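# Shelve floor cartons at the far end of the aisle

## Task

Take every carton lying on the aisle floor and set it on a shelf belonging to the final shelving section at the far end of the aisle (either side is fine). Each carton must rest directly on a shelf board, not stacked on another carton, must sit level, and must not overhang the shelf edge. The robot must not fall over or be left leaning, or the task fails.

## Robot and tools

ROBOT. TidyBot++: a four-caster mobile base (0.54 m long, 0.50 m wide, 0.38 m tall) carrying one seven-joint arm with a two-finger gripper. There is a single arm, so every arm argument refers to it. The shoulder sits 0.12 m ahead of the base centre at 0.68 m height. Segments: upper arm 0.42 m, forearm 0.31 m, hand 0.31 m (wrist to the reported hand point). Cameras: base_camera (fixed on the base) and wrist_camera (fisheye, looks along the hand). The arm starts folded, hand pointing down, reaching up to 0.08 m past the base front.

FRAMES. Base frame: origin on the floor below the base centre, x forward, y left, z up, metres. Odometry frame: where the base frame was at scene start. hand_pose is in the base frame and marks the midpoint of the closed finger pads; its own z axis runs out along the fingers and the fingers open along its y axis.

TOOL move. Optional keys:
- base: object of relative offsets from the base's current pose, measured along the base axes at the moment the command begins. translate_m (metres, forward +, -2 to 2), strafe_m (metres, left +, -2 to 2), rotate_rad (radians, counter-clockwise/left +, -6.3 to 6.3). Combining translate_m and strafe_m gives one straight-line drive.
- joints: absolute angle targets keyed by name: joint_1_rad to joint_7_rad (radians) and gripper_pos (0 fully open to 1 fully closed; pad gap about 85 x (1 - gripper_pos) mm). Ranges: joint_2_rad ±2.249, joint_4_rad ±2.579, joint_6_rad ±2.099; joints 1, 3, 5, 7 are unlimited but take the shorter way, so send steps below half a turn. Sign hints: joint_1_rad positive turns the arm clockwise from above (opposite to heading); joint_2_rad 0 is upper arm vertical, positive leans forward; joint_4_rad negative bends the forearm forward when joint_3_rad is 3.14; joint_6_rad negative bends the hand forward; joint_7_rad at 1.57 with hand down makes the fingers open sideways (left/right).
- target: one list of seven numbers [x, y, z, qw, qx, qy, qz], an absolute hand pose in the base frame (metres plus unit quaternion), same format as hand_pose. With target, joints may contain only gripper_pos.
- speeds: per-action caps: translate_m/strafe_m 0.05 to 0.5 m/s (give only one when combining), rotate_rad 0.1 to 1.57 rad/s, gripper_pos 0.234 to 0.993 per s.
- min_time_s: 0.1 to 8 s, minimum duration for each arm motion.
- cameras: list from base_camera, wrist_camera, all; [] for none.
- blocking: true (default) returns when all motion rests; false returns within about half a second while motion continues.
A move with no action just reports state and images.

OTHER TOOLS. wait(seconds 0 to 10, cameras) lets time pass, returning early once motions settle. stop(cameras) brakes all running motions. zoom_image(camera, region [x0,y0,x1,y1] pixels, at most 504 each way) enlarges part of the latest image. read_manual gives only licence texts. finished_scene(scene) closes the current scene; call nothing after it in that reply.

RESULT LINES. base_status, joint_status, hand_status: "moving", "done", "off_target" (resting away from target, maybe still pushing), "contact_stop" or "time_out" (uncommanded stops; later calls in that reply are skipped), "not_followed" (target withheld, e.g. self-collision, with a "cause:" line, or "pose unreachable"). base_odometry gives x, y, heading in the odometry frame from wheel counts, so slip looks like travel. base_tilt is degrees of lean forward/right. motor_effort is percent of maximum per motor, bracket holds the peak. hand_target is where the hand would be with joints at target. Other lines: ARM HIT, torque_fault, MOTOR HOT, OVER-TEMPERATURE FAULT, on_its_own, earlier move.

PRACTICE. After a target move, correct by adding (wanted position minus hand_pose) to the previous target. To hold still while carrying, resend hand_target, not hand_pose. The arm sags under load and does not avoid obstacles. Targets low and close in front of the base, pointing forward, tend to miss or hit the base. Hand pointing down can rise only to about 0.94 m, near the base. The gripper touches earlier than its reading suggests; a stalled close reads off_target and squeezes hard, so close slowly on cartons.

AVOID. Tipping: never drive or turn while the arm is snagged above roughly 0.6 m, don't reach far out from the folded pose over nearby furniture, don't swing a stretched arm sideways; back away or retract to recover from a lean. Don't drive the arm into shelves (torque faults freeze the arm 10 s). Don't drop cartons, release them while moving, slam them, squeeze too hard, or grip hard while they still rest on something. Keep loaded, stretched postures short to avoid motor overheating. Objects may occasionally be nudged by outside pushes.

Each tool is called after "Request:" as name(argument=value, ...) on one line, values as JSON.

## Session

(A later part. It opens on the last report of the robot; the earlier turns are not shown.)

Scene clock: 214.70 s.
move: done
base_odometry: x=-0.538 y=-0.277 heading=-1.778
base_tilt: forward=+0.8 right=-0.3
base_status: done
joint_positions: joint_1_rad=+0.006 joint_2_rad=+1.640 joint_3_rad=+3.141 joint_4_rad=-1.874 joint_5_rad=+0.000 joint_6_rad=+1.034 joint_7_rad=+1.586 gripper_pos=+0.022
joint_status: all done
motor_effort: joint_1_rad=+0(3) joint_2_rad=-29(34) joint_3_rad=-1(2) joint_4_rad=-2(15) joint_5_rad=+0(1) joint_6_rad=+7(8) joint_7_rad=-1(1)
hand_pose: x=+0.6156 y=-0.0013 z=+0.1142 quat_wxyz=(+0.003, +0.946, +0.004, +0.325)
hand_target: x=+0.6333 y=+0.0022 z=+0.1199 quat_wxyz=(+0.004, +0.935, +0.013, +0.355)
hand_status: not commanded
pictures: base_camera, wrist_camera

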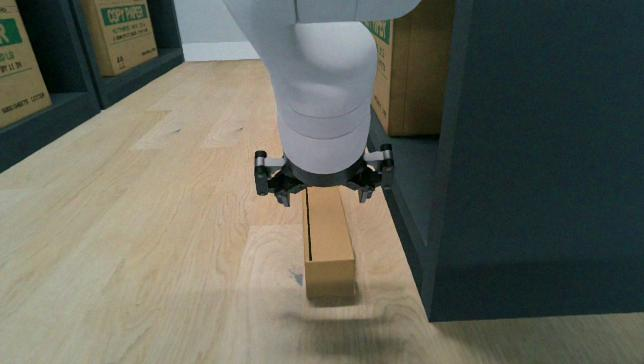

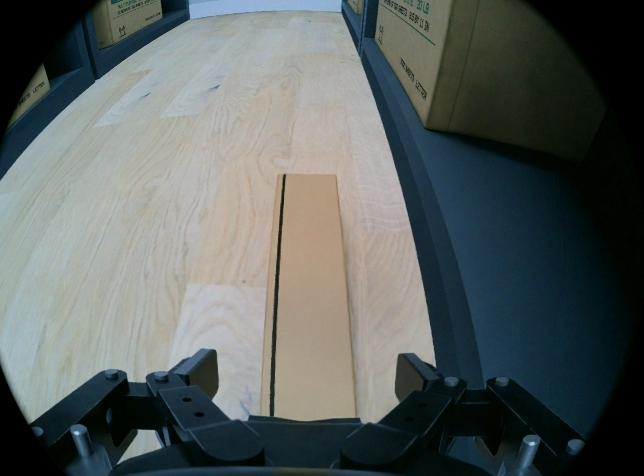

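Request:
move(joints={"joint_2_rad": 1.84, "joint_4_rad": -1.617, "joint_6_rad": 0.96}, min_time_s=1.5)

Request:
move(joints={"gripper_pos": 0.37}, speeds={"gripper_pos": 0.234}, cameras=["wrist_camera"])

Request:
move(joints={"joint_1_rad": 0.02, "joint_2_rad": -0.13, "joint_4_rad": -2.398, "joint_6_rad": -0.25}, min_time_s=2.5, cameras=["wrist_camera"])

Request:
move(base={"strafe_m": 0.351})

Request:
move(base={"translate_m": 1.42}, cameras=["base_camera"])

Scene clock: 227.30 s.
move: done
base_odometry: x=-0.538 y=-0.277 heading=-1.778
base_tilt: forward=+0.9 right=-0.3
base_status: not commanded
joint_positions: joint_1_rad=+0.006 joint_2_rad=+1.823 joint_3_rad=+3.141 joint_4_rad=-1.638 joint_5_rad=+0.000 joint_6_rad=+1.006 joint_7_rad=+1.586 gripper_pos=+0.022
joint_status: all done
motor_effort: joint_1_rad=+0(2) joint_2_rad=-29(31) joint_3_rad=-1(1) joint_4_rad=-1(2) joint_5_rad=-1(1) joint_6_rad=+7(8) joint_7_rad=-1(1)
hand_pose: x=+0.6251 y=-0.0014 z=+0.0376 quat_wxyz=(+0.003, +0.942, +0.004, +0.337)
hand_target: x=+0.6141 y=+0.0022 z=+0.0222 quat_wxyz=(+0.004, +0.948, +0.013, +0.317)
hand_status: not commanded
pictures: none

Scene clock: 230.07 s.
move: done
base_odometry: x=-0.538 y=-0.277 heading=-1.778
base_tilt: forward=+0.8 right=-0.3
base_status: not commanded
joint_positions: joint_1_rad=+0.006 joint_2_rad=+1.823 joint_3_rad=+3.141 joint_4_rad=-1.638 joint_5_rad=+0.000 joint_6_rad=+1.006 joint_7_rad=+1.586 gripper_pos=+0.369
joint_status: all done
motor_effort: joint_1_rad=+0(2) joint_2_rad=-23(30) joint_3_rad=-1(1) joint_4_rad=+0(1) joint_5_rad=+0(1) joint_6_rad=+3(8) joint_7_rad=+0(1)
hand_pose: x=+0.6254 y=-0.0014 z=+0.0379 quat_wxyz=(+0.003, +0.942, +0.004, +0.337)
hand_target: x=+0.6141 y=+0.0022 z=+0.0222 quat_wxyz=(+0.004, +0.948, +0.013, +0.317)
hand_status: not commanded

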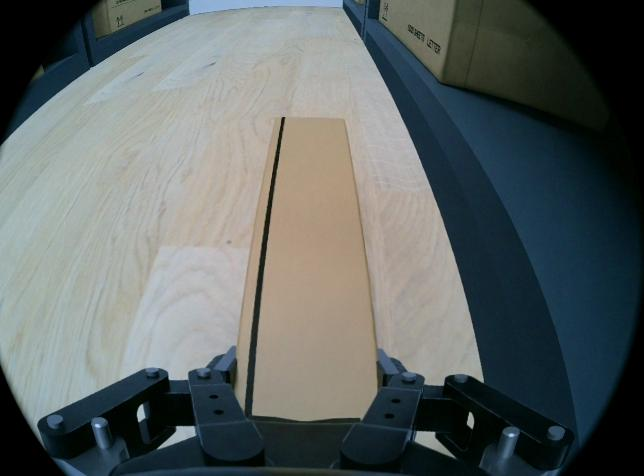

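Scene clock: 233.20 s.
move: done
base_odometry: x=-0.538 y=-0.277 heading=-1.778
base_tilt: forward=+0.8 right=-0.3
base_status: not commanded
joint_positions: joint_1_rad=+0.007 joint_2_rad=-0.116 joint_3_rad=+3.141 joint_4_rad=-2.368 joint_5_rad=+0.000 joint_6_rad=-0.201 joint_7_rad=+1.586 gripper_pos=+0.369
joint_status: all done
motor_effort: joint_1_rad=+0(2) joint_2_rad=-10(36) joint_3_rad=-1(1) joint_4_rad=+15(15) joint_5_rad=+0(1) joint_6_rad=+7(9) joint_7_rad=-1(1)
hand_pose: x=+0.5122 y=-0.0009 z=+0.6613 quat_wxyz=(+0.004, +0.941, +0.004, +0.337)
hand_target: x=+0.4872 y=-0.0054 z=+0.6445 quat_wxyz=(+0.007, +0.952, +0.005, +0.307)
hand_status: not commanded

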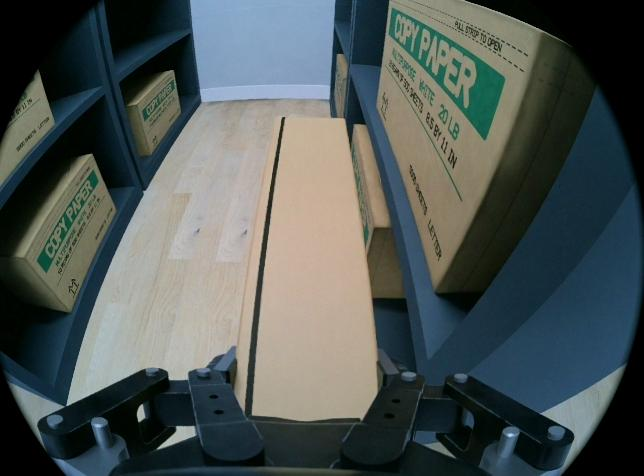

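Scene clock: 235.40 s.
move: done
base_odometry: x=-0.195 y=-0.350 heading=-1.779
base_tilt: forward=+0.8 right=-0.3
base_status: done
joint_positions: joint_1_rad=+0.017 joint_2_rad=-0.117 joint_3_rad=+3.140 joint_4_rad=-2.369 joint_5_rad=+0.000 joint_6_rad=-0.204 joint_7_rad=+1.586 gripper_pos=+0.369
joint_status: not commanded
motor_effort: joint_1_rad=+0(2) joint_2_rad=-10(12) joint_3_rad=+0(2) joint_4_rad=+15(15) joint_5_rad=+0(1) joint_6_rad=+7(8) joint_7_rad=-1(2)
hand_pose: x=+0.5112 y=-0.0049 z=+0.6607 quat_wxyz=(+0.005, +0.942, +0.000, +0.336)
hand_target: x=+0.4872 y=-0.0054 z=+0.6445 quat_wxyz=(+0.007, +0.952, +0.005, +0.307)
hand_status: not commanded
pictures: none

Scene clock: 239.57 s.
move: done
base_odometry: x=-0.488 y=-1.739 heading=-1.779
base_tilt: forward=+0.8 right=-0.3
base_status: done
joint_positions: joint_1_rad=+0.017 joint_2_rad=-0.121 joint_3_rad=+3.140 joint_4_rad=-2.372 joint_5_rad=+0.000 joint_6_rad=-0.208 joint_7_rad=+1.586 gripper_pos=+0.369
joint_status: not commanded
motor_effort: joint_1_rad=-1(2) joint_2_rad=-11(12) joint_3_rad=+0(1) joint_4_rad=+14(16) joint_5_rad=+0(1) joint_6_rad=+7(8) joint_7_rad=+0(1)
hand_pose: x=+0.5091 y=-0.0048 z=+0.6603 quat_wxyz=(+0.005, +0.942, +0.000, +0.335)
hand_target: x=+0.4872 y=-0.0054 z=+0.6445 quat_wxyz=(+0.007, +0.952, +0.005, +0.307)
hand_status: not commanded

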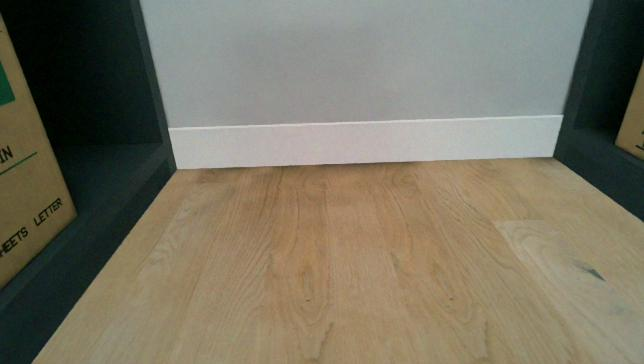

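Request:
move(joints={"joint_1_rad": 0.72}, min_time_s=1.2)

Request:
move(base={"translate_m": 0.2}, joints={"joint_1_rad": 1.3}, min_time_s=1.2, cameras=["wrist_camera"])

Request:
move(base={"strafe_m": -0.16}, joints={"joint_2_rad": 0.145, "joint_4_rad": -2.268, "joint_6_rad": 0.01}, min_time_s=1.5)

Request:
move(joints={"joint_2_rad": 0.225, "joint_4_rad": -2.392, "joint_6_rad": 0.17}, min_time_s=1.5, cameras=["wrist_camera"])

Request:
move(joints={"joint_2_rad": 0.255, "joint_4_rad": -2.406, "joint_6_rad": 0.212}, min_time_s=1)

Request:
move(joints={"joint_2_rad": 0.268, "joint_4_rad": -2.412, "joint_6_rad": 0.232}, min_time_s=1)

Scene clock: 248.27 s.
move: done
base_odometry: x=-0.488 y=-1.739 heading=-1.779
base_tilt: forward=+0.8 right=-0.3
base_status: not commanded
joint_positions: joint_1_rad=+0.708 joint_2_rad=-0.121 joint_3_rad=+3.140 joint_4_rad=-2.372 joint_5_rad=+0.000 joint_6_rad=-0.208 joint_7_rad=+1.586 gripper_pos=+0.369
joint_status: all done
motor_effort: joint_1_rad=-1(2) joint_2_rad=-10(11) joint_3_rad=+0(1) joint_4_rad=+15(15) joint_5_rad=+0(1) joint_6_rad=+7(8) joint_7_rad=-1(1)
hand_pose: x=+0.4166 y=-0.2522 z=+0.6603 quat_wxyz=(+0.118, +0.887, -0.319, +0.313)
hand_target: x=+0.3971 y=-0.2414 z=+0.6445 quat_wxyz=(+0.112, +0.896, -0.322, +0.286)
hand_status: not commanded
pictures: none

Scene clock: 250.07 s.
move: done
base_odometry: x=-0.529 y=-1.935 heading=-1.779
base_tilt: forward=+0.8 right=-0.3
base_status: done
joint_positions: joint_1_rad=+1.288 joint_2_rad=-0.122 joint_3_rad=+3.140 joint_4_rad=-2.373 joint_5_rad=+0.000 joint_6_rad=-0.208 joint_7_rad=+1.586 gripper_pos=+0.369
joint_status: all done
motor_effort: joint_1_rad=-1(2) joint_2_rad=-10(12) joint_3_rad=+0(1) joint_4_rad=+15(15) joint_5_rad=+0(1) joint_6_rad=+7(8) joint_7_rad=-1(1)
hand_pose: x=+0.2293 y=-0.3736 z=+0.6603 quat_wxyz=(+0.203, +0.758, -0.560, +0.266)
hand_target: x=+0.2194 y=-0.3543 z=+0.6445 quat_wxyz=(+0.189, +0.766, -0.564, +0.242)
hand_status: not commanded

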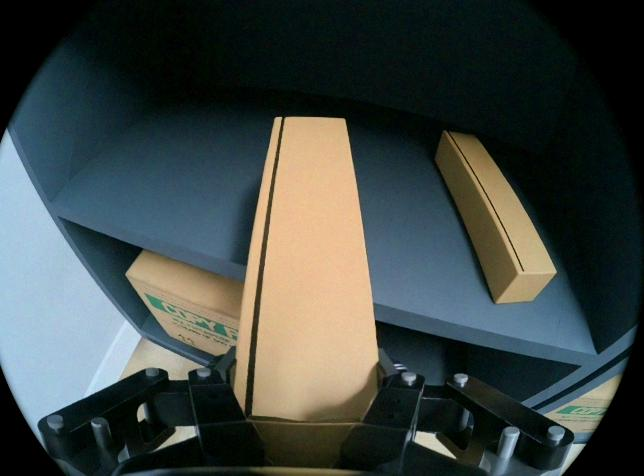

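Scene clock: 251.90 s.
move: done
base_odometry: x=-0.686 y=-1.902 heading=-1.778
base_tilt: forward=+0.8 right=-0.3
base_status: done
joint_positions: joint_1_rad=+1.289 joint_2_rad=+0.135 joint_3_rad=+3.140 joint_4_rad=-2.302 joint_5_rad=+0.000 joint_6_rad=-0.048 joint_7_rad=+1.586 gripper_pos=+0.369
joint_status: all done
motor_effort: joint_1_rad=+0(2) joint_2_rad=-16(18) joint_3_rad=-1(1) joint_4_rad=+13(16) joint_5_rad=-1(1) joint_6_rad=+7(8) joint_7_rad=-1(1)
hand_pose: x=+0.2459 y=-0.4319 z=+0.6127 quat_wxyz=(+0.196, +0.761, -0.563, +0.257)
hand_target: x=+0.2493 y=-0.4616 z=+0.6334 quat_wxyz=(+0.222, +0.751, -0.553, +0.284)
hand_status: not commanded
pictures: none

Scene clock: 253.70 s.
move: done
base_odometry: x=-0.686 y=-1.902 heading=-1.778
base_tilt: forward=+0.8 right=-0.3
base_status: not commanded
joint_positions: joint_1_rad=+1.289 joint_2_rad=+0.211 joint_3_rad=+3.140 joint_4_rad=-2.365 joint_5_rad=+0.000 joint_6_rad=+0.112 joint_7_rad=+1.586 gripper_pos=+0.369
joint_status: all done
motor_effort: joint_1_rad=-1(2) joint_2_rad=-17(19) joint_3_rad=+0(1) joint_4_rad=+12(13) joint_5_rad=+0(1) joint_6_rad=+7(8) joint_7_rad=+0(2)
hand_pose: x=+0.2463 y=-0.4333 z=+0.5851 quat_wxyz=(+0.201, +0.759, -0.561, +0.264)
hand_target: x=+0.2415 y=-0.4336 z=+0.5807 quat_wxyz=(+0.210, +0.757, -0.558, +0.268)
hand_status: not commanded

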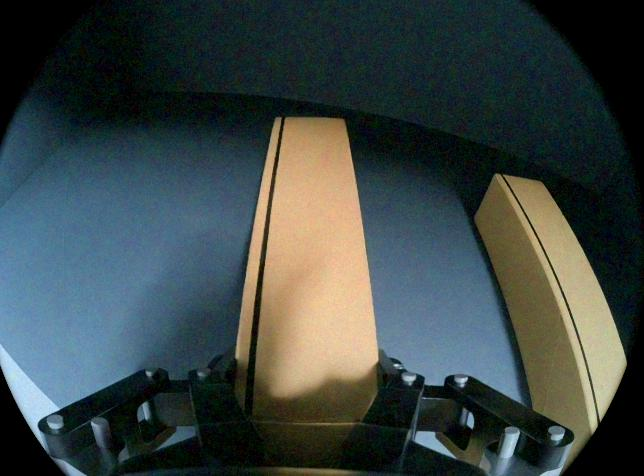

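Scene clock: 255.00 s.
move: done
base_odometry: x=-0.686 y=-1.902 heading=-1.778
base_tilt: forward=+0.8 right=-0.3
base_status: not commanded
joint_positions: joint_1_rad=+1.289 joint_2_rad=+0.240 joint_3_rad=+3.140 joint_4_rad=-2.377 joint_5_rad=+0.000 joint_6_rad=+0.154 joint_7_rad=+1.586 gripper_pos=+0.369
joint_status: all done
motor_effort: joint_1_rad=-1(1) joint_2_rad=-17(18) joint_3_rad=-1(1) joint_4_rad=+11(12) joint_5_rad=+0(1) joint_6_rad=+7(8) joint_7_rad=+0(1)
hand_pose: x=+0.2466 y=-0.4344 z=+0.5761 quat_wxyz=(+0.202, +0.758, -0.561, +0.265)
hand_target: x=+0.2414 y=-0.4332 z=+0.5706 quat_wxyz=(+0.209, +0.757, -0.558, +0.267)
hand_status: not commanded
pictures: none

Scene clock: 256.30 s.
move: done
base_odometry: x=-0.686 y=-1.902 heading=-1.778
base_tilt: forward=+0.8 right=-0.3
base_status: not commanded
joint_positions: joint_1_rad=+1.289 joint_2_rad=+0.250 joint_3_rad=+3.140 joint_4_rad=-2.383 joint_5_rad=+0.000 joint_6_rad=+0.176 joint_7_rad=+1.586 gripper_pos=+0.369
joint_status: all done
motor_effort: joint_1_rad=+1(1) joint_2_rad=-17(18) joint_3_rad=-1(1) joint_4_rad=+11(12) joint_5_rad=+0(1) joint_6_rad=+7(8) joint_7_rad=-1(1)
hand_pose: x=+0.2470 y=-0.4357 z=+0.5737 quat_wxyz=(+0.203, +0.758, -0.560, +0.267)
hand_target: x=+0.2415 y=-0.4334 z=+0.5667 quat_wxyz=(+0.209, +0.757, -0.558, +0.268)
hand_status: not commanded
pictures: none

Request:
move(joints={"gripper_pos": 0.25}, speeds={"gripper_pos": 0.234})

Request:
move(joints={"gripper_pos": 0.08}, speeds={"gripper_pos": 0.5})

Request:
move(joints={"joint_2_rad": -0.13, "joint_4_rad": -2.29, "joint_6_rad": -0.33}, min_time_s=1.5, cameras=["wrist_camera"])

Request:
move(base={"strafe_m": 0.14}, cameras=["wrist_camera"])

Scene clock: 261.83 s.
move: done
base_odometry: x=-0.686 y=-1.902 heading=-1.778
base_tilt: forward=+0.8 right=-0.3
base_status: not commanded
joint_positions: joint_1_rad=+1.289 joint_2_rad=+0.251 joint_3_rad=+3.140 joint_4_rad=-2.383 joint_5_rad=+0.000 joint_6_rad=+0.178 joint_7_rad=+1.586 gripper_pos=+0.253
joint_status: all done
motor_effort: joint_1_rad=+0(1) joint_2_rad=-18(18) joint_3_rad=-1(1) joint_4_rad=+11(11) joint_5_rad=+0(0) joint_6_rad=+7(8) joint_7_rad=+0(2)
hand_pose: x=+0.2471 y=-0.4360 z=+0.5737 quat_wxyz=(+0.204, +0.757, -0.560, +0.267)
hand_target: x=+0.2415 y=-0.4334 z=+0.5667 quat_wxyz=(+0.209, +0.757, -0.558, +0.268)
hand_status: not commanded
pictures: none

Scene clock: 262.80 s.
move: done
base_odometry: x=-0.686 y=-1.902 heading=-1.778
base_tilt: forward=+0.8 right=-0.3
base_status: not commanded
joint_positions: joint_1_rad=+1.289 joint_2_rad=+0.251 joint_3_rad=+3.140 joint_4_rad=-2.383 joint_5_rad=+0.000 joint_6_rad=+0.178 joint_7_rad=+1.586 gripper_pos=+0.082
joint_status: all done
motor_effort: joint_1_rad=+0(1) joint_2_rad=-18(18) joint_3_rad=-1(1) joint_4_rad=+10(11) joint_5_rad=+0(1) joint_6_rad=+8(8) joint_7_rad=-1(1)
hand_pose: x=+0.2471 y=-0.4360 z=+0.5737 quat_wxyz=(+0.204, +0.757, -0.560, +0.267)
hand_target: x=+0.2415 y=-0.4334 z=+0.5667 quat_wxyz=(+0.209, +0.757, -0.558, +0.268)
hand_status: not commanded
pictures: none

Scene clock: 264.93 s.
move: done
base_odometry: x=-0.686 y=-1.902 heading=-1.778
base_tilt: forward=+0.8 right=-0.3
base_status: not commanded
joint_positions: joint_1_rad=+1.289 joint_2_rad=-0.120 joint_3_rad=+3.140 joint_4_rad=-2.325 joint_5_rad=+0.000 joint_6_rad=-0.280 joint_7_rad=+1.586 gripper_pos=+0.082
joint_status: all done
motor_effort: joint_1_rad=+0(1) joint_2_rad=-10(20) joint_3_rad=+0(1) joint_4_rad=+15(15) joint_5_rad=+0(1) joint_6_rad=+6(8) joint_7_rad=-1(2)
hand_pose: x=+0.2299 y=-0.3770 z=+0.6670 quat_wxyz=(+0.196, +0.761, -0.563, +0.257)
hand_target: x=+0.2267 y=-0.3806 z=+0.6768 quat_wxyz=(+0.197, +0.763, -0.562, +0.252)
hand_status: not commanded

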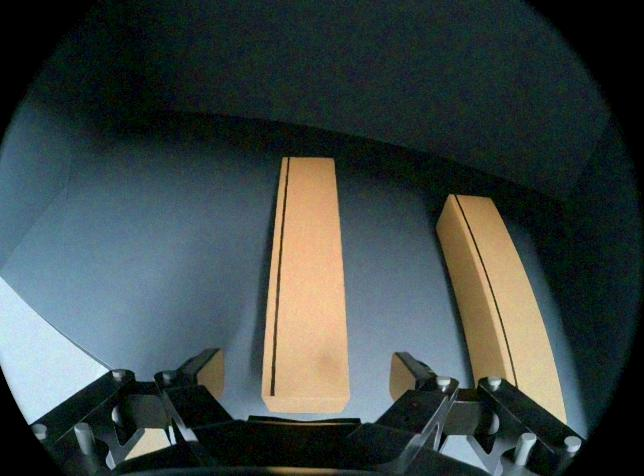

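Scene clock: 266.37 s.
move: done
base_odometry: x=-0.549 y=-1.931 heading=-1.779
base_tilt: forward=+0.8 right=-0.3
base_status: done
joint_positions: joint_1_rad=+1.290 joint_2_rad=-0.128 joint_3_rad=+3.140 joint_4_rad=-2.320 joint_5_rad=+0.000 joint_6_rad=-0.286 joint_7_rad=+1.586 gripper_pos=+0.082
joint_status: not commanded
motor_effort: joint_1_rad=-1(1) joint_2_rad=-10(12) joint_3_rad=+0(1) joint_4_rad=+14(16) joint_5_rad=+0(1) joint_6_rad=+7(7) joint_7_rad=+0(1)
hand_pose: x=+0.2299 y=-0.3776 z=+0.6708 quat_wxyz=(+0.198, +0.760, -0.562, +0.259)
hand_target: x=+0.2267 y=-0.3806 z=+0.6768 quat_wxyz=(+0.197, +0.763, -0.562, +0.252)
hand_status: not commanded

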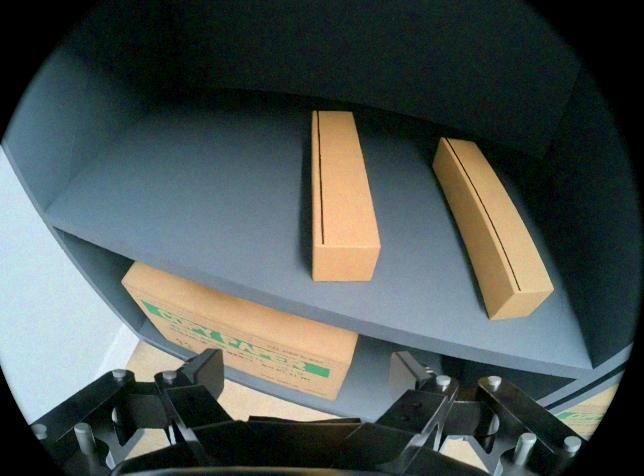

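Request:
finished_scene(scene=2)

The scene is finished: the task was done.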